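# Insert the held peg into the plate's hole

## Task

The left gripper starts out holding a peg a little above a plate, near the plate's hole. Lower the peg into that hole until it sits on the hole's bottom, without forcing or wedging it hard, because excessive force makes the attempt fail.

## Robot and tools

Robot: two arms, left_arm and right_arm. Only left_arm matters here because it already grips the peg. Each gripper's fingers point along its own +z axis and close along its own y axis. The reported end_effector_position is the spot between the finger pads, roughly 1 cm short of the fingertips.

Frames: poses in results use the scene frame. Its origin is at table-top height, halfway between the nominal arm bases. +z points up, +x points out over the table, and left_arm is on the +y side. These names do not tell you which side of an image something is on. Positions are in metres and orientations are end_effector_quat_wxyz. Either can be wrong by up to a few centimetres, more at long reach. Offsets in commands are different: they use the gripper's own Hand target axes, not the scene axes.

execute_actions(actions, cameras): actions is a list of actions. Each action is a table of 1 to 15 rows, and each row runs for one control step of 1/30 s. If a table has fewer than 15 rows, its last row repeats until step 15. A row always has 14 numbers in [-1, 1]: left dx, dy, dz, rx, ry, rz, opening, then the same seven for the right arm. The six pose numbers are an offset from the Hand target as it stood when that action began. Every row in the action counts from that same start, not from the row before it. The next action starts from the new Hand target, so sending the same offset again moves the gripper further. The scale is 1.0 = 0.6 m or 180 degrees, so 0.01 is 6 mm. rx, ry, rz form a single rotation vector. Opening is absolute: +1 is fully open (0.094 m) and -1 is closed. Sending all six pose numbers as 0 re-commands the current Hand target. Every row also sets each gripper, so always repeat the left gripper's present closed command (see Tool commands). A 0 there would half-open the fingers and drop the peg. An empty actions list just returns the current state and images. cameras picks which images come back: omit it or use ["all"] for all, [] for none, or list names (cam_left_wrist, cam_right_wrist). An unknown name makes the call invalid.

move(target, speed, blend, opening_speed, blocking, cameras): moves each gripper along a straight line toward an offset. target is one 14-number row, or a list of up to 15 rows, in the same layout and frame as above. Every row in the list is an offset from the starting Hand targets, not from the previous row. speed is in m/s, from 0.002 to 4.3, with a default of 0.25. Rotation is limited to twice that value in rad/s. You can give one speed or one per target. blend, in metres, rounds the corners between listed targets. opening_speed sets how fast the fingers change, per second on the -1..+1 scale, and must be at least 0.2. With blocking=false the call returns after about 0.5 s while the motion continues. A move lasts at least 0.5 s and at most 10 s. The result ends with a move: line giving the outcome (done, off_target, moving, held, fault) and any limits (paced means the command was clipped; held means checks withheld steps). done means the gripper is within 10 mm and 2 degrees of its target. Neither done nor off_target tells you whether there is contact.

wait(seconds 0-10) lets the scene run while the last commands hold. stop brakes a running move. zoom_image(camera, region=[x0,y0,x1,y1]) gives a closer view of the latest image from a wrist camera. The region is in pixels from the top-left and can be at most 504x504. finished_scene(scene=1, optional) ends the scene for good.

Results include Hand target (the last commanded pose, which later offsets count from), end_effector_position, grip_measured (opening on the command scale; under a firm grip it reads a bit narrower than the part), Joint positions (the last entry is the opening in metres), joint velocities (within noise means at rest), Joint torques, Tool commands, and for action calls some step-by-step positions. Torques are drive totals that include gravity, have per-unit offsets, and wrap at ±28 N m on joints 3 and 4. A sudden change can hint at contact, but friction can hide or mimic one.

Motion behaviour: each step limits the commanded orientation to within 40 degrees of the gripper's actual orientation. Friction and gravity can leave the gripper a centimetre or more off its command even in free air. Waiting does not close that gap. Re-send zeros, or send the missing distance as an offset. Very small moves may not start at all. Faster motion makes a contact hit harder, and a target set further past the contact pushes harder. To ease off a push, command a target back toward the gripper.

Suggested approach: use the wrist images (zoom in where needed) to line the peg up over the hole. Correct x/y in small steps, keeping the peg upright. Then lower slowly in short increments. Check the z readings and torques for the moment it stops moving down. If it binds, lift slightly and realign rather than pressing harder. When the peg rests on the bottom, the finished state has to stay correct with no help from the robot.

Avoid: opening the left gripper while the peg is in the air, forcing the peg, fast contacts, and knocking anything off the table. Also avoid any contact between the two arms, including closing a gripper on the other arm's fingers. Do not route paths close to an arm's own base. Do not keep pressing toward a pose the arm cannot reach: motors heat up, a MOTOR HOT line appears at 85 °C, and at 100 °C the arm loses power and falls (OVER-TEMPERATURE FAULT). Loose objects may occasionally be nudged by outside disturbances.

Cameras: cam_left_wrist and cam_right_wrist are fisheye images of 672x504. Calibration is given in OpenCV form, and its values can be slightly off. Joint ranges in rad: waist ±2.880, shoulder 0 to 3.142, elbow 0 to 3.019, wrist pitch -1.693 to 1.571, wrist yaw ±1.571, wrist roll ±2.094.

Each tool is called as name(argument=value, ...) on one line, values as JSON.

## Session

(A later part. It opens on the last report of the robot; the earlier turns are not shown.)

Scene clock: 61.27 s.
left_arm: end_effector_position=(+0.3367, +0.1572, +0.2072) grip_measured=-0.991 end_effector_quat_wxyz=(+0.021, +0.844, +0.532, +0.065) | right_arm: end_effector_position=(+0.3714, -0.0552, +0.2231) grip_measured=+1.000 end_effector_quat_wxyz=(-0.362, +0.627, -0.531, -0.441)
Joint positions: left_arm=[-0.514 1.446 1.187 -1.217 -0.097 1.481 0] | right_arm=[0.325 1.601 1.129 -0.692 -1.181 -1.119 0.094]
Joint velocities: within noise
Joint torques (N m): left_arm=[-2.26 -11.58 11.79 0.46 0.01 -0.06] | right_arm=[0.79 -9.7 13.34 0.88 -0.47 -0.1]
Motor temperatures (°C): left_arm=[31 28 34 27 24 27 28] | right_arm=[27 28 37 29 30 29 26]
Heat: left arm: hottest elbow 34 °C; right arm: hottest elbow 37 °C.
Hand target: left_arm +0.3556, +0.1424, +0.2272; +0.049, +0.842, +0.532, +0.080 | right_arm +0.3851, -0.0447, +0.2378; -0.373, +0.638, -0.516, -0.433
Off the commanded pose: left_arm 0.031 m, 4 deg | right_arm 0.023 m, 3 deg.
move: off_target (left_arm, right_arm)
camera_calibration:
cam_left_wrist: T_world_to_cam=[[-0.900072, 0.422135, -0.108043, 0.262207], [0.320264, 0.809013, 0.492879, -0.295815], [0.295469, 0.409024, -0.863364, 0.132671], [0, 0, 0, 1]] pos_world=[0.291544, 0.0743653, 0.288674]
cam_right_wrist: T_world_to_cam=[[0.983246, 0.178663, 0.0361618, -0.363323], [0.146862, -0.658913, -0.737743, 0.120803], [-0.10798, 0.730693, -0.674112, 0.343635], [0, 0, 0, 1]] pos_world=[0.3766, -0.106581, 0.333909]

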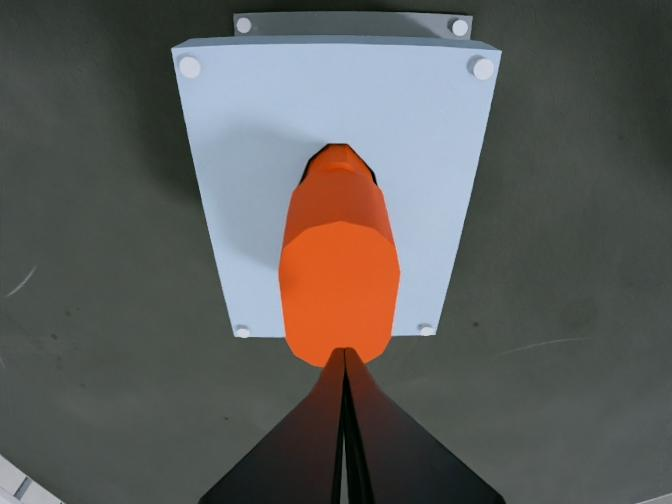

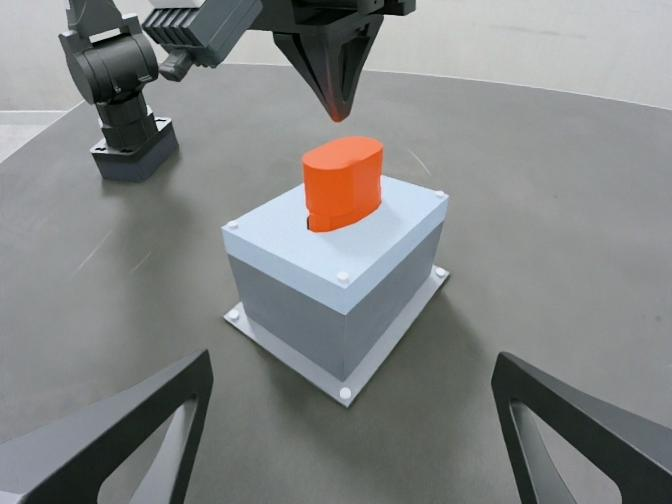

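move(target=[-0.008,0.002,0.006,0,0,0,-1,0,0,0,0,0,0,1], speed=0.06)

Scene clock: 62.27 s.
left_arm: end_effector_position=(+0.3376, +0.1539, +0.2052) grip_measured=-0.991 end_effector_quat_wxyz=(+0.022, +0.844, +0.532, +0.066) | right_arm: end_effector_position=(+0.3714, -0.0552, +0.2231) grip_measured=+1.000 end_effector_quat_wxyz=(-0.362, +0.627, -0.531, -0.441)
Joint positions: left_arm=[-0.52 1.451 1.187 -1.208 -0.098 1.476 0] | right_arm=[0.325 1.601 1.129 -0.692 -1.181 -1.119 0.094]
Joint velocities: within noise
Joint torques (N m): left_arm=[-2.61 -11.46 11.71 0.46 0.01 -0.1] | right_arm=[0.67 -9.7 13.34 0.88 -0.47 -0.1]
Motor temperatures (°C): left_arm=[31 28 35 27 24 27 28] | right_arm=[27 28 37 29 30 29 26]
Heat: left arm: hottest elbow 35 °C; right arm: hottest elbow 37 °C.
Hand target: left_arm +0.3553, +0.1376, +0.2235; +0.049, +0.842, +0.532, +0.080 | right_arm +0.3851, -0.0447, +0.2378; -0.373, +0.638, -0.516, -0.433
Off the commanded pose: left_arm 0.030 m, 3 deg | right_arm 0.023 m, 3 deg.
move: off_target (left_arm, right_arm)
camera_calibration:
cam_left_wrist: T_world_to_cam=[[-0.899541, 0.42224, -0.111978, 0.264803], [0.318673, 0.809621, 0.492911, -0.292103], [0.298787, 0.407709, -0.862844, 0.131016], [0, 0, 0, 1]] pos_world=[0.29214, 0.0712661, 0.28668]
cam_right_wrist: T_world_to_cam=[[0.983246, 0.178663, 0.0361618, -0.363323], [0.146862, -0.658913, -0.737743, 0.120803], [-0.10798, 0.730693, -0.674112, 0.343635], [0, 0, 0, 1]] pos_world=[0.3766, -0.106581, 0.333909]

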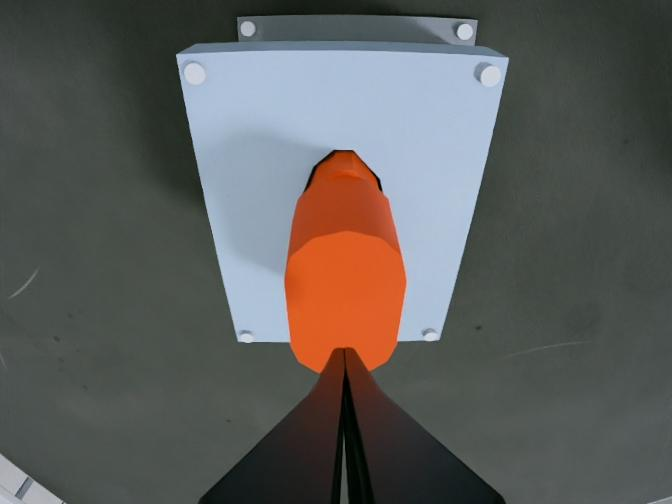

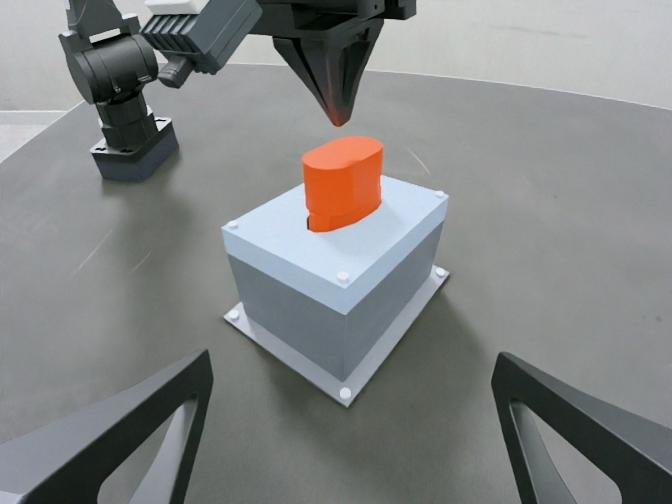

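move(target=[-0.006,-0.005,0.024,0,0,0,-1,0,0,0,0,0,0,1], speed=0.04)

zoom_image(camera="cam_right_wrist", region=[280, 100, 420, 240])

Scene clock: 63.27 s.
left_arm: end_effector_position=(+0.3451, +0.1469, +0.2011) grip_measured=-0.991 end_effector_quat_wxyz=(+0.034, +0.843, +0.532, +0.073) | right_arm: end_effector_position=(+0.3714, -0.0552, +0.2231) grip_measured=+1.000 end_effector_quat_wxyz=(-0.362, +0.627, -0.531, -0.441)
Joint positions: left_arm=[-0.525 1.463 1.187 -1.169 -0.1 1.47 0] | right_arm=[0.325 1.601 1.129 -0.692 -1.181 -1.119 0.094]
Joint velocities: within noise
Joint torques (N m): left_arm=[-2.67 -11.81 9.7 0.47 0 -0.1] | right_arm=[0.67 -9.82 13.35 0.9 -0.47 -0.1]
Motor temperatures (°C): left_arm=[31 28 35 27 24 27 28] | right_arm=[27 28 37 29 30 29 26]
Heat: left arm: hottest elbow 35 °C; right arm: hottest elbow 37 °C.
Hand target: left_arm +0.3538, +0.1356, +0.2085; +0.049, +0.842, +0.532, +0.080 | right_arm +0.3851, -0.0447, +0.2378; -0.373, +0.638, -0.516, -0.433
Off the commanded pose: left_arm 0.016 m, 2 deg | right_arm 0.023 m, 3 deg.
move: off_target (left_arm, right_arm)
camera_calibration:
cam_left_wrist: T_world_to_cam=[[-0.896744, 0.42017, -0.138952, 0.278823], [0.306684, 0.816374, 0.489366, -0.2829], [0.319053, 0.396222, -0.860938, 0.122462], [0, 0, 0, 1]] pos_world=[0.297722, 0.0652774, 0.282617]
cam_right_wrist: T_world_to_cam=[[0.983246, 0.178663, 0.0361618, -0.363323], [0.146862, -0.658913, -0.737743, 0.120803], [-0.10798, 0.730693, -0.674112, 0.343635], [0, 0, 0, 1]] pos_world=[0.3766, -0.106581, 0.333909]

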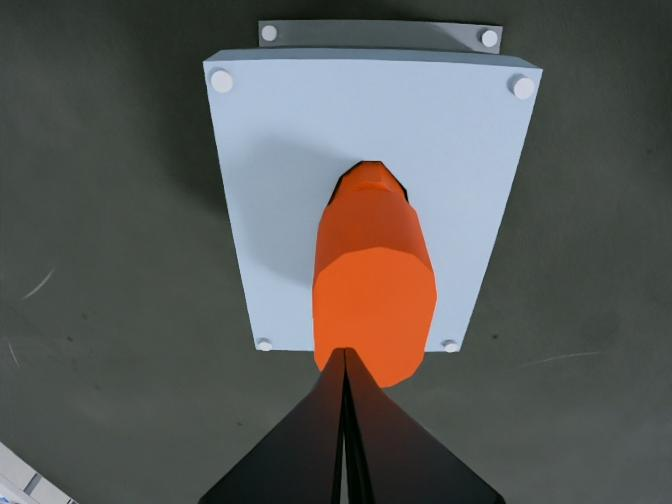

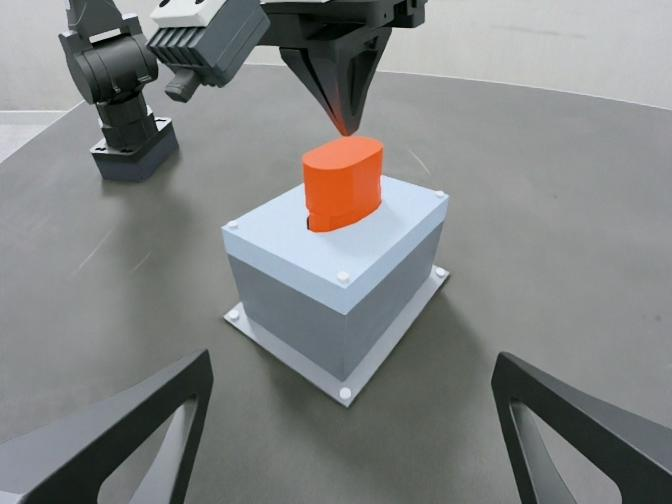

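Scaled by 3.600 from the camera's 672x504 image, which has a finer 960x720 frame.

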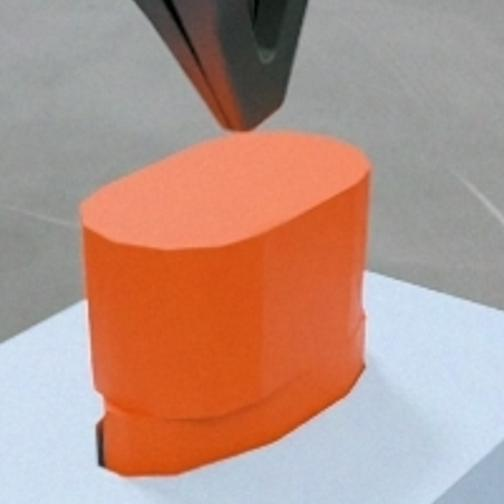

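move(target=[-0.0032,-0.0178,0.018,0,0,0,-1,0,0,0,0,0,0,1], speed=0.03)

zoom_image(camera="cam_right_wrist", region=[280, 100, 420, 240])

Scene clock: 64.80 s.
left_arm: end_effector_position=(+0.3474, +0.1435, +0.1971) grip_measured=-0.991 end_effector_quat_wxyz=(+0.044, +0.842, +0.533, +0.077) | right_arm: end_effector_position=(+0.3714, -0.0552, +0.2231) grip_measured=+1.000 end_effector_quat_wxyz=(-0.362, +0.627, -0.531, -0.441)
Joint positions: left_arm=[-0.529 1.463 1.174 -1.135 -0.101 1.466 0] | right_arm=[0.325 1.601 1.129 -0.692 -1.181 -1.119 0.094]
Joint velocities: within noise
Joint torques (N m): left_arm=[-2.61 -12.69 7.3 0.62 0.01 -0.1] | right_arm=[0.73 -9.88 13.35 0.85 -0.48 -0.1]
Motor temperatures (°C): left_arm=[31 28 35 27 24 27 28] | right_arm=[27 28 37 29 30 29 26]
Heat: left arm: hottest elbow 35 °C; right arm: hottest elbow 37 °C.
Hand target: left_arm +0.3455, +0.1385, +0.1958; +0.049, +0.842, +0.532, +0.080 | right_arm +0.3851, -0.0447, +0.2378; -0.373, +0.638, -0.516, -0.433
Off the commanded pose: left_arm 0.005 m, 1 deg | right_arm 0.023 m, 3 deg.
move: off_target (right_arm)
camera_calibration:
cam_left_wrist: T_world_to_cam=[[-0.894197, 0.418113, -0.159978, 0.285275], [0.297432, 0.821952, 0.485726, -0.275609], [0.334583, 0.386752, -0.859347, 0.115248], [0, 0, 0, 1]] pos_world=[0.298507, 0.0626872, 0.278546]
cam_right_wrist: T_world_to_cam=[[0.983246, 0.178663, 0.0361618, -0.363323], [0.146862, -0.658913, -0.737743, 0.120803], [-0.10798, 0.730693, -0.674112, 0.343635], [0, 0, 0, 1]] pos_world=[0.3766, -0.106581, 0.333909]

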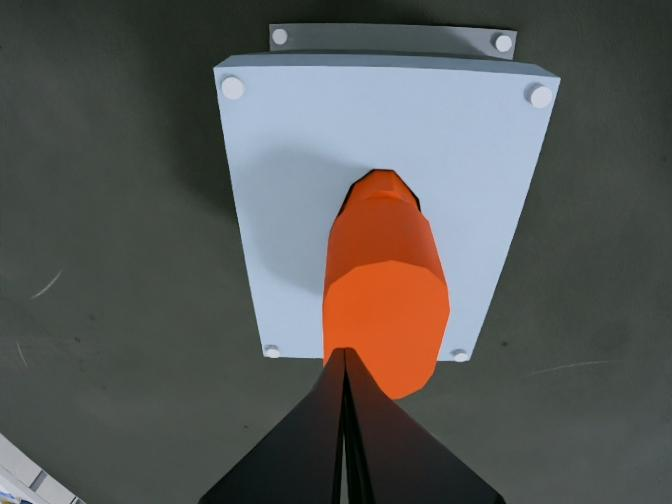

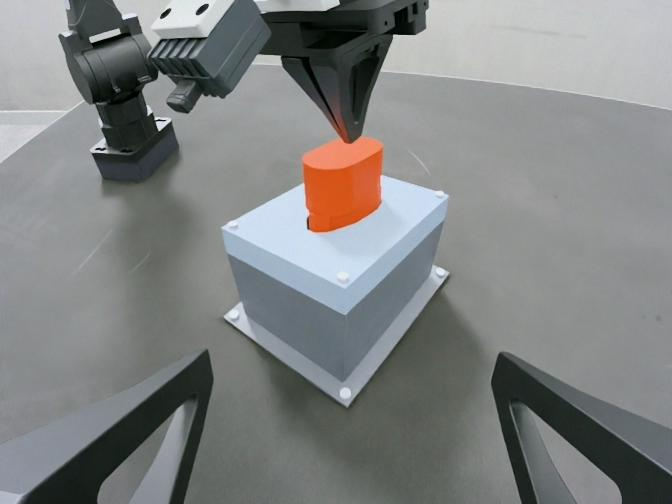

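Scaled by 3.600 from the camera's 672x504 image, which has a finer 960x720 frame.

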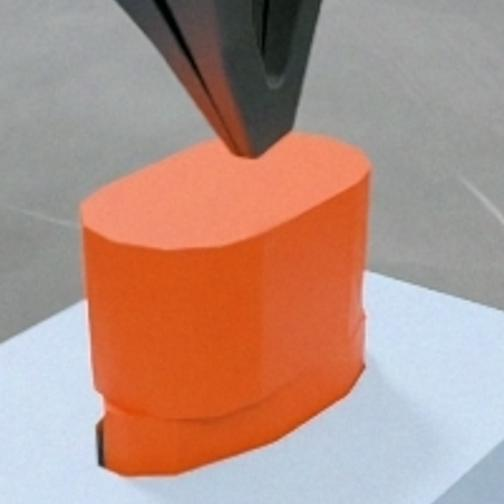

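move(target=[0.002,-0.0195,0.006,0,0,0,-1,0,0,0,0,0,0,1], speed=0.03)

zoom_image(camera="cam_right_wrist", region=[280, 100, 420, 240])

Scene clock: 65.90 s.
left_arm: end_effector_position=(+0.3387, +0.1488, +0.1862) grip_measured=-0.991 end_effector_quat_wxyz=(+0.038, +0.842, +0.533, +0.075) | right_arm: end_effector_position=(+0.3714, -0.0552, +0.2231) grip_measured=+1.000 end_effector_quat_wxyz=(-0.362, +0.627, -0.531, -0.441)
Joint positions: left_arm=[-0.529 1.453 1.135 -1.118 -0.101 1.466 0] | right_arm=[0.325 1.601 1.129 -0.692 -1.181 -1.119 0.094]
Joint velocities: within noise
Joint torques (N m): left_arm=[-2.55 -13.51 7.16 0.55 0.02 -0.1] | right_arm=[0.73 -9.88 13.35 0.85 -0.47 -0.1]
Motor temperatures (°C): left_arm=[31 28 35 27 24 27 28] | right_arm=[27 28 37 29 30 29 26]
Heat: left arm: hottest elbow 35 °C; right arm: hottest elbow 37 °C.
Hand target: left_arm +0.3363, +0.1446, +0.1906; +0.049, +0.842, +0.531, +0.080 | right_arm +0.3851, -0.0447, +0.2378; -0.373, +0.638, -0.516, -0.433
Off the commanded pose: left_arm 0.006 m, 1 deg | right_arm 0.023 m, 3 deg.
move: off_target (right_arm)
camera_calibration:
cam_left_wrist: T_world_to_cam=[[-0.895854, 0.4191, -0.147654, 0.271647], [0.30259, 0.818727, 0.48798, -0.273945], [0.325401, 0.39248, -0.860275, 0.109197], [0, 0, 0, 1]] pos_world=[0.290716, 0.0675817, 0.267729]
cam_right_wrist: T_world_to_cam=[[0.983246, 0.178663, 0.0361618, -0.363323], [0.146862, -0.658913, -0.737743, 0.120803], [-0.10798, 0.730693, -0.674112, 0.343635], [0, 0, 0, 1]] pos_world=[0.3766, -0.106581, 0.333909]

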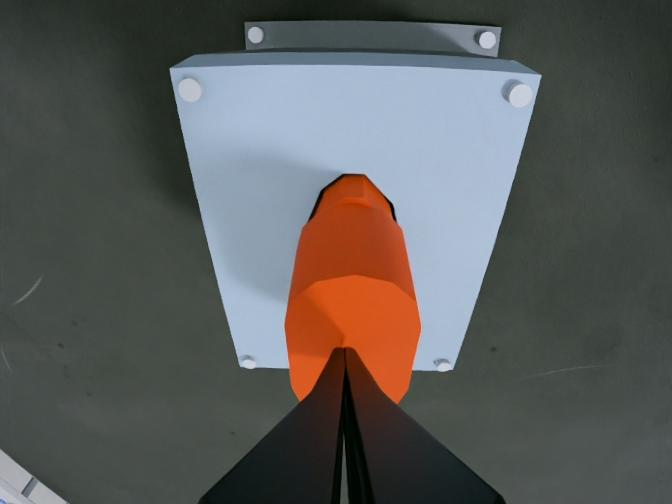

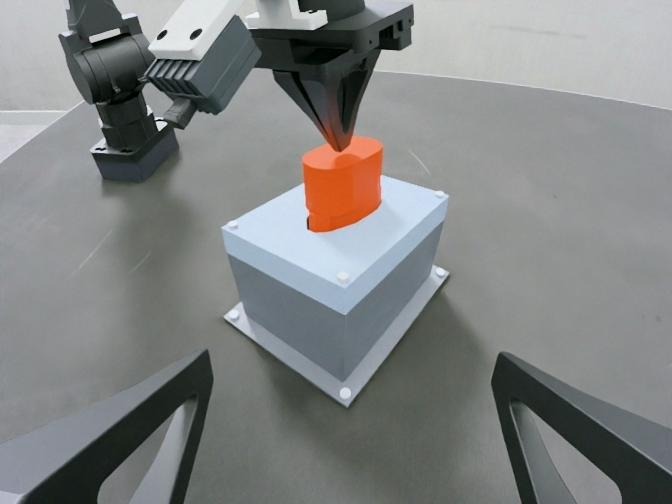

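Scaled by 3.600 from the camera's 672x504 image, which has a finer 960x720 frame.

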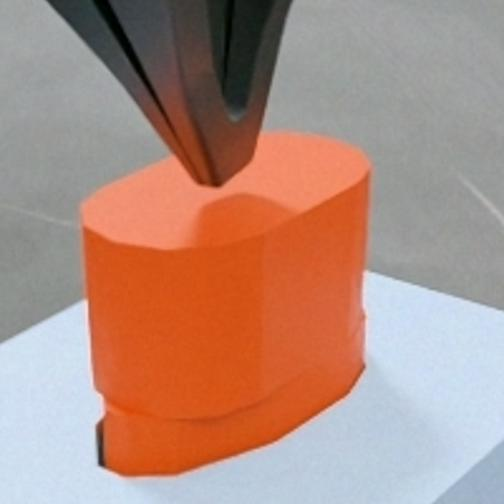

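move(target=[-0.0005,-0.0015,0.009,0,0,0,-1,0,0,0,0,0,0,1], speed=0.02, cameras=[])

move(target=[-0.0005,-0.0015,0.008,0,0,0,-1,0,0,0,0,0,0,1], speed=0.02)

zoom_image(camera="cam_right_wrist", region=[280, 100, 420, 240])

Scene clock: 66.77 s.
left_arm: end_effector_position=(+0.3384, +0.1490, +0.1827) grip_measured=-0.991 end_effector_quat_wxyz=(+0.040, +0.842, +0.533, +0.075) | right_arm: end_effector_position=(+0.3714, -0.0552, +0.2231) grip_measured=+1.000 end_effector_quat_wxyz=(-0.362, +0.627, -0.531, -0.441)
Joint positions: left_arm=[-0.529 1.453 1.125 -1.105 -0.101 1.466 0] | right_arm=[0.325 1.601 1.129 -0.692 -1.181 -1.119 0.094]
Joint velocities: within noise
Joint torques (N m): left_arm=[-2.55 -13.16 7.13 0.59 0.02 -0.1] | right_arm=[0.73 -9.82 13.35 0.87 -0.47 -0.11]
Motor temperatures (°C): left_arm=[31 28 35 27 24 27 28] | right_arm=[27 28 37 29 30 29 26]
Heat: left arm: hottest elbow 35 °C; right arm: hottest elbow 37 °C.
Hand target: left_arm +0.3364, +0.1448, +0.1851; +0.049, +0.842, +0.531, +0.080 | right_arm +0.3851, -0.0447, +0.2378; -0.373, +0.638, -0.516, -0.433
Off the commanded pose: left_arm 0.005 m, 1 deg | right_arm 0.023 m, 3 deg.
move: off_target (right_arm)
No camera images: "cameras" was empty.

Scene clock: 67.53 s.
left_arm: end_effector_position=(+0.3392, +0.1485, +0.1826) grip_measured=-0.991 end_effector_quat_wxyz=(+0.044, +0.842, +0.533, +0.077) | right_arm: end_effector_position=(+0.3714, -0.0552, +0.2231) grip_measured=+1.000 end_effector_quat_wxyz=(-0.362, +0.627, -0.531, -0.441)
Joint positions: left_arm=[-0.529 1.45 1.12 -1.094 -0.101 1.466 0] | right_arm=[0.325 1.601 1.129 -0.692 -1.181 -1.119 0.094]
Joint velocities: within noise
Joint torques (N m): left_arm=[-2.55 -12.45 6.79 0.7 0.02 -0.1] | right_arm=[0.67 -9.82 13.34 0.85 -0.46 -0.11]
Motor temperatures (°C): left_arm=[31 28 35 27 24 27 28] | right_arm=[27 28 37 29 30 29 26]
Heat: left arm: hottest elbow 35 °C; right arm: hottest elbow 37 °C.
Hand target: left_arm +0.3363, +0.1449, +0.1802; +0.049, +0.842, +0.531, +0.080 | right_arm +0.3851, -0.0447, +0.2378; -0.373, +0.638, -0.516, -0.433
Off the commanded pose: left_arm 0.005 m, 1 deg | right_arm 0.023 m, 3 deg.
move: off_target (right_arm)
camera_calibration:
cam_left_wrist: T_world_to_cam=[[-0.894161, 0.418044, -0.16036, 0.273585], [0.297223, 0.822046, 0.485694, -0.270256], [0.334865, 0.386626, -0.859294, 0.103472], [0, 0, 0, 1]] pos_world=[0.290307, 0.0677874, 0.264047]
cam_right_wrist: T_world_to_cam=[[0.983246, 0.178663, 0.0361618, -0.363323], [0.146862, -0.658913, -0.737743, 0.120803], [-0.10798, 0.730693, -0.674112, 0.343635], [0, 0, 0, 1]] pos_world=[0.3766, -0.106581, 0.333909]

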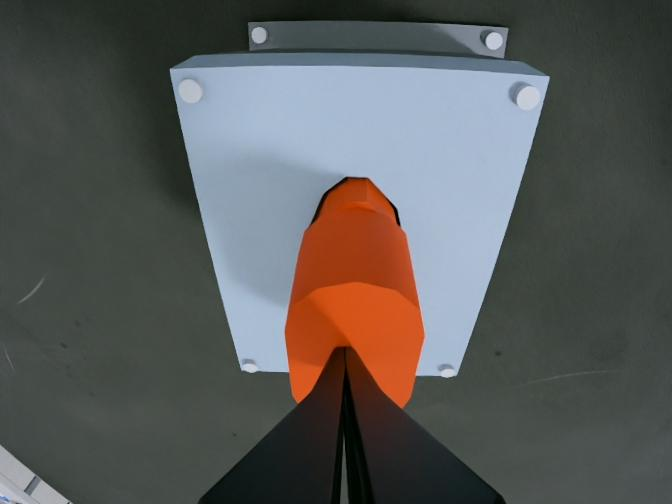

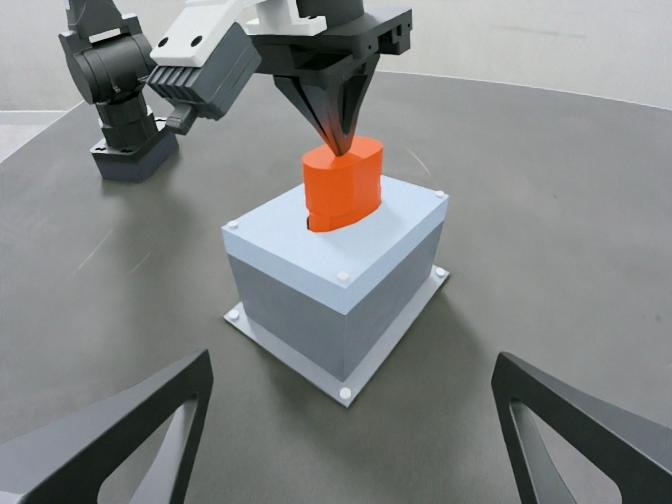

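Scaled by 3.600 from the camera's 672x504 image, which has a finer 960x720 frame.

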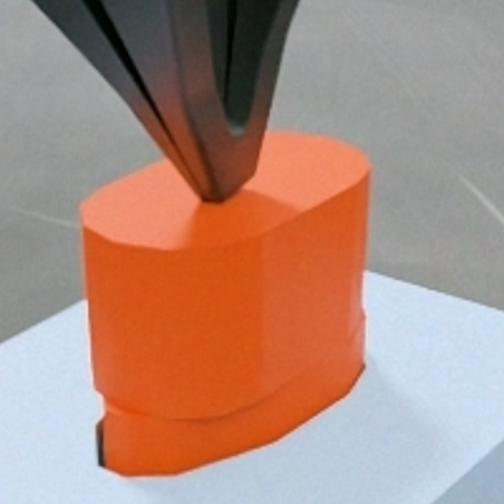

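move(target=[-0.001,-0.002,0.009,0,0,0,-1,0,0,0,0,0,0,1], speed=0.02)

zoom_image(camera="cam_right_wrist", region=[280, 100, 420, 240])

Scene clock: 68.40 s.
left_arm: end_effector_position=(+0.3391, +0.1486, +0.1823) grip_measured=-0.991 end_effector_quat_wxyz=(+0.048, +0.841, +0.533, +0.079) | right_arm: end_effector_position=(+0.3714, -0.0552, +0.2231) grip_measured=+1.000 end_effector_quat_wxyz=(-0.362, +0.627, -0.531, -0.441)
Joint positions: left_arm=[-0.529 1.444 1.113 -1.082 -0.101 1.466 0] | right_arm=[0.325 1.601 1.129 -0.692 -1.181 -1.119 0.094]
Joint velocities: within noise
Joint torques (N m): left_arm=[-2.55 -11.75 6.56 0.8 0.02 -0.1] | right_arm=[0.73 -9.76 13.34 0.9 -0.47 -0.1]
Motor temperatures (°C): left_arm=[31 28 35 27 24 27 28] | right_arm=[27 28 37 29 30 29 26]
Heat: left arm: hottest elbow 35 °C; right arm: hottest elbow 37 °C.
Hand target: left_arm +0.3360, +0.1449, +0.1746; +0.049, +0.842, +0.531, +0.080 | right_arm +0.3851, -0.0447, +0.2378; -0.373, +0.638, -0.516, -0.433
Off the commanded pose: left_arm 0.009 m, 0 deg | right_arm 0.023 m, 3 deg.
move: off_target (right_arm)
camera_calibration:
cam_left_wrist: T_world_to_cam=[[-0.892813, 0.417242, -0.16969, 0.274838], [0.29332, 0.824469, 0.483957, -0.268947], [0.341831, 0.38231, -0.858482, 0.101416], [0, 0, 0, 1]] pos_world=[0.2896, 0.0682916, 0.26386]
cam_right_wrist: T_world_to_cam=[[0.983246, 0.178663, 0.0361618, -0.363323], [0.146862, -0.658913, -0.737743, 0.120803], [-0.10798, 0.730693, -0.674112, 0.343635], [0, 0, 0, 1]] pos_world=[0.3766, -0.106581, 0.333909]

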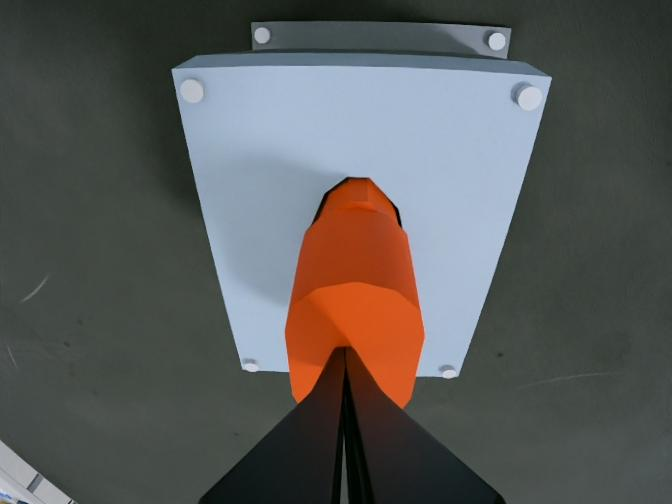

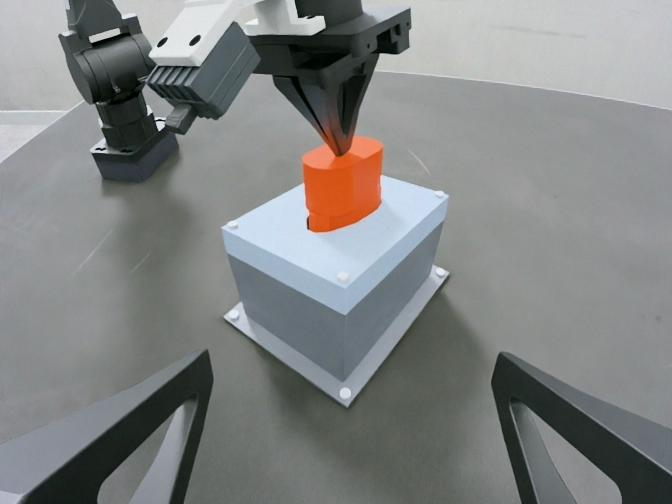

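Scaled by 3.600 from the camera's 672x504 image, which has a finer 960x720 frame.

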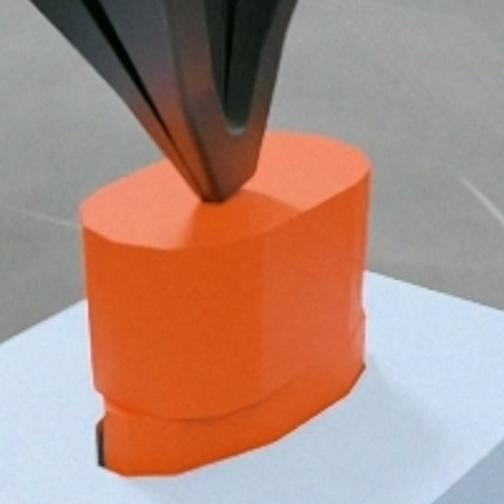

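move(target=[0,0,-0.12,0,0,0,-1,0,0,0,0,0,0,1], speed=0.08)

Scene clock: 69.97 s.
left_arm: end_effector_position=(+0.3109, +0.1582, +0.2174) grip_measured=-0.991 end_effector_quat_wxyz=(+0.022, +0.844, +0.532, +0.067) | right_arm: end_effector_position=(+0.3714, -0.0552, +0.2231) grip_measured=+1.000 end_effector_quat_wxyz=(-0.362, +0.627, -0.531, -0.441)
Joint positions: left_arm=[-0.546 1.379 1.147 -1.242 -0.103 1.448 0] | right_arm=[0.325 1.601 1.129 -0.692 -1.181 -1.119 0.094]
Joint velocities: within noise
Joint torques (N m): left_arm=[-2.67 -11.93 12.05 -0.38 0.01 -0.1] | right_arm=[0.73 -9.82 13.34 0.87 -0.47 -0.1]
Motor temperatures (°C): left_arm=[31 28 35 27 24 27 28] | right_arm=[27 28 37 29 30 29 26]
Heat: left arm: hottest elbow 35 °C; right arm: hottest elbow 37 °C.
Hand target: left_arm +0.3227, +0.1448, +0.2454; +0.049, +0.842, +0.532, +0.080 | right_arm +0.3851, -0.0447, +0.2378; -0.373, +0.638, -0.516, -0.433
Off the commanded pose: left_arm 0.033 m, 3 deg | right_arm 0.023 m, 3 deg.
move: off_target (left_arm, right_arm)
camera_calibration:
cam_left_wrist: T_world_to_cam=[[-0.899849, 0.421609, -0.111887, 0.2405], [0.317602, 0.809089, 0.494474, -0.292971], [0.299001, 0.409416, -0.861961, 0.147227], [0, 0, 0, 1]] pos_world=[0.265441, 0.0753659, 0.298679]
cam_right_wrist: T_world_to_cam=[[0.983246, 0.178663, 0.0361618, -0.363323], [0.146862, -0.658913, -0.737743, 0.120803], [-0.10798, 0.730693, -0.674112, 0.343635], [0, 0, 0, 1]] pos_world=[0.3766, -0.106581, 0.333909]

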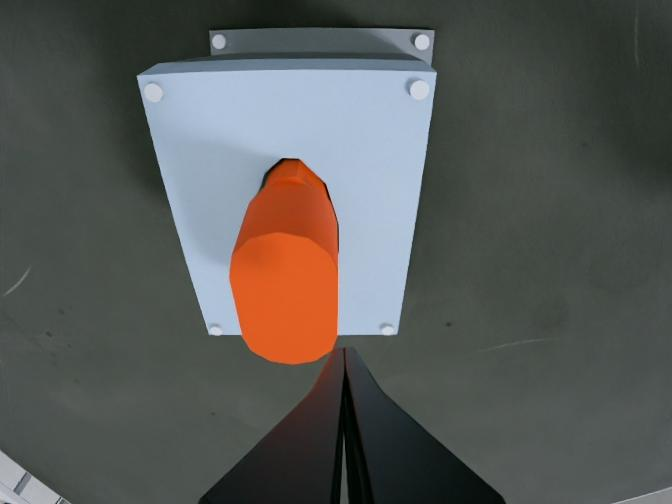

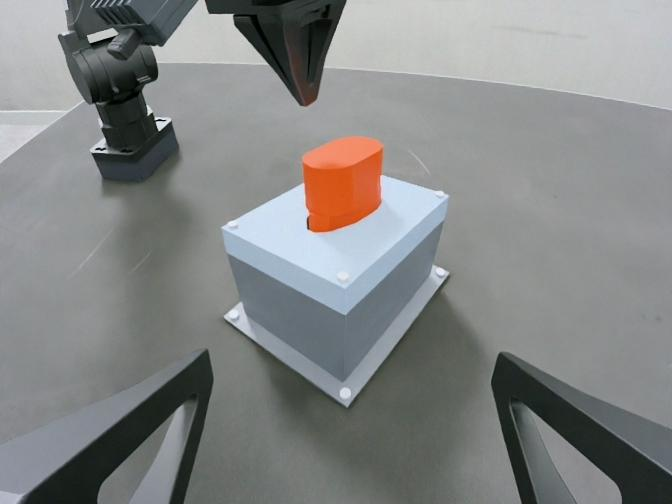

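finished_scene()

The scene is finished: the task was done.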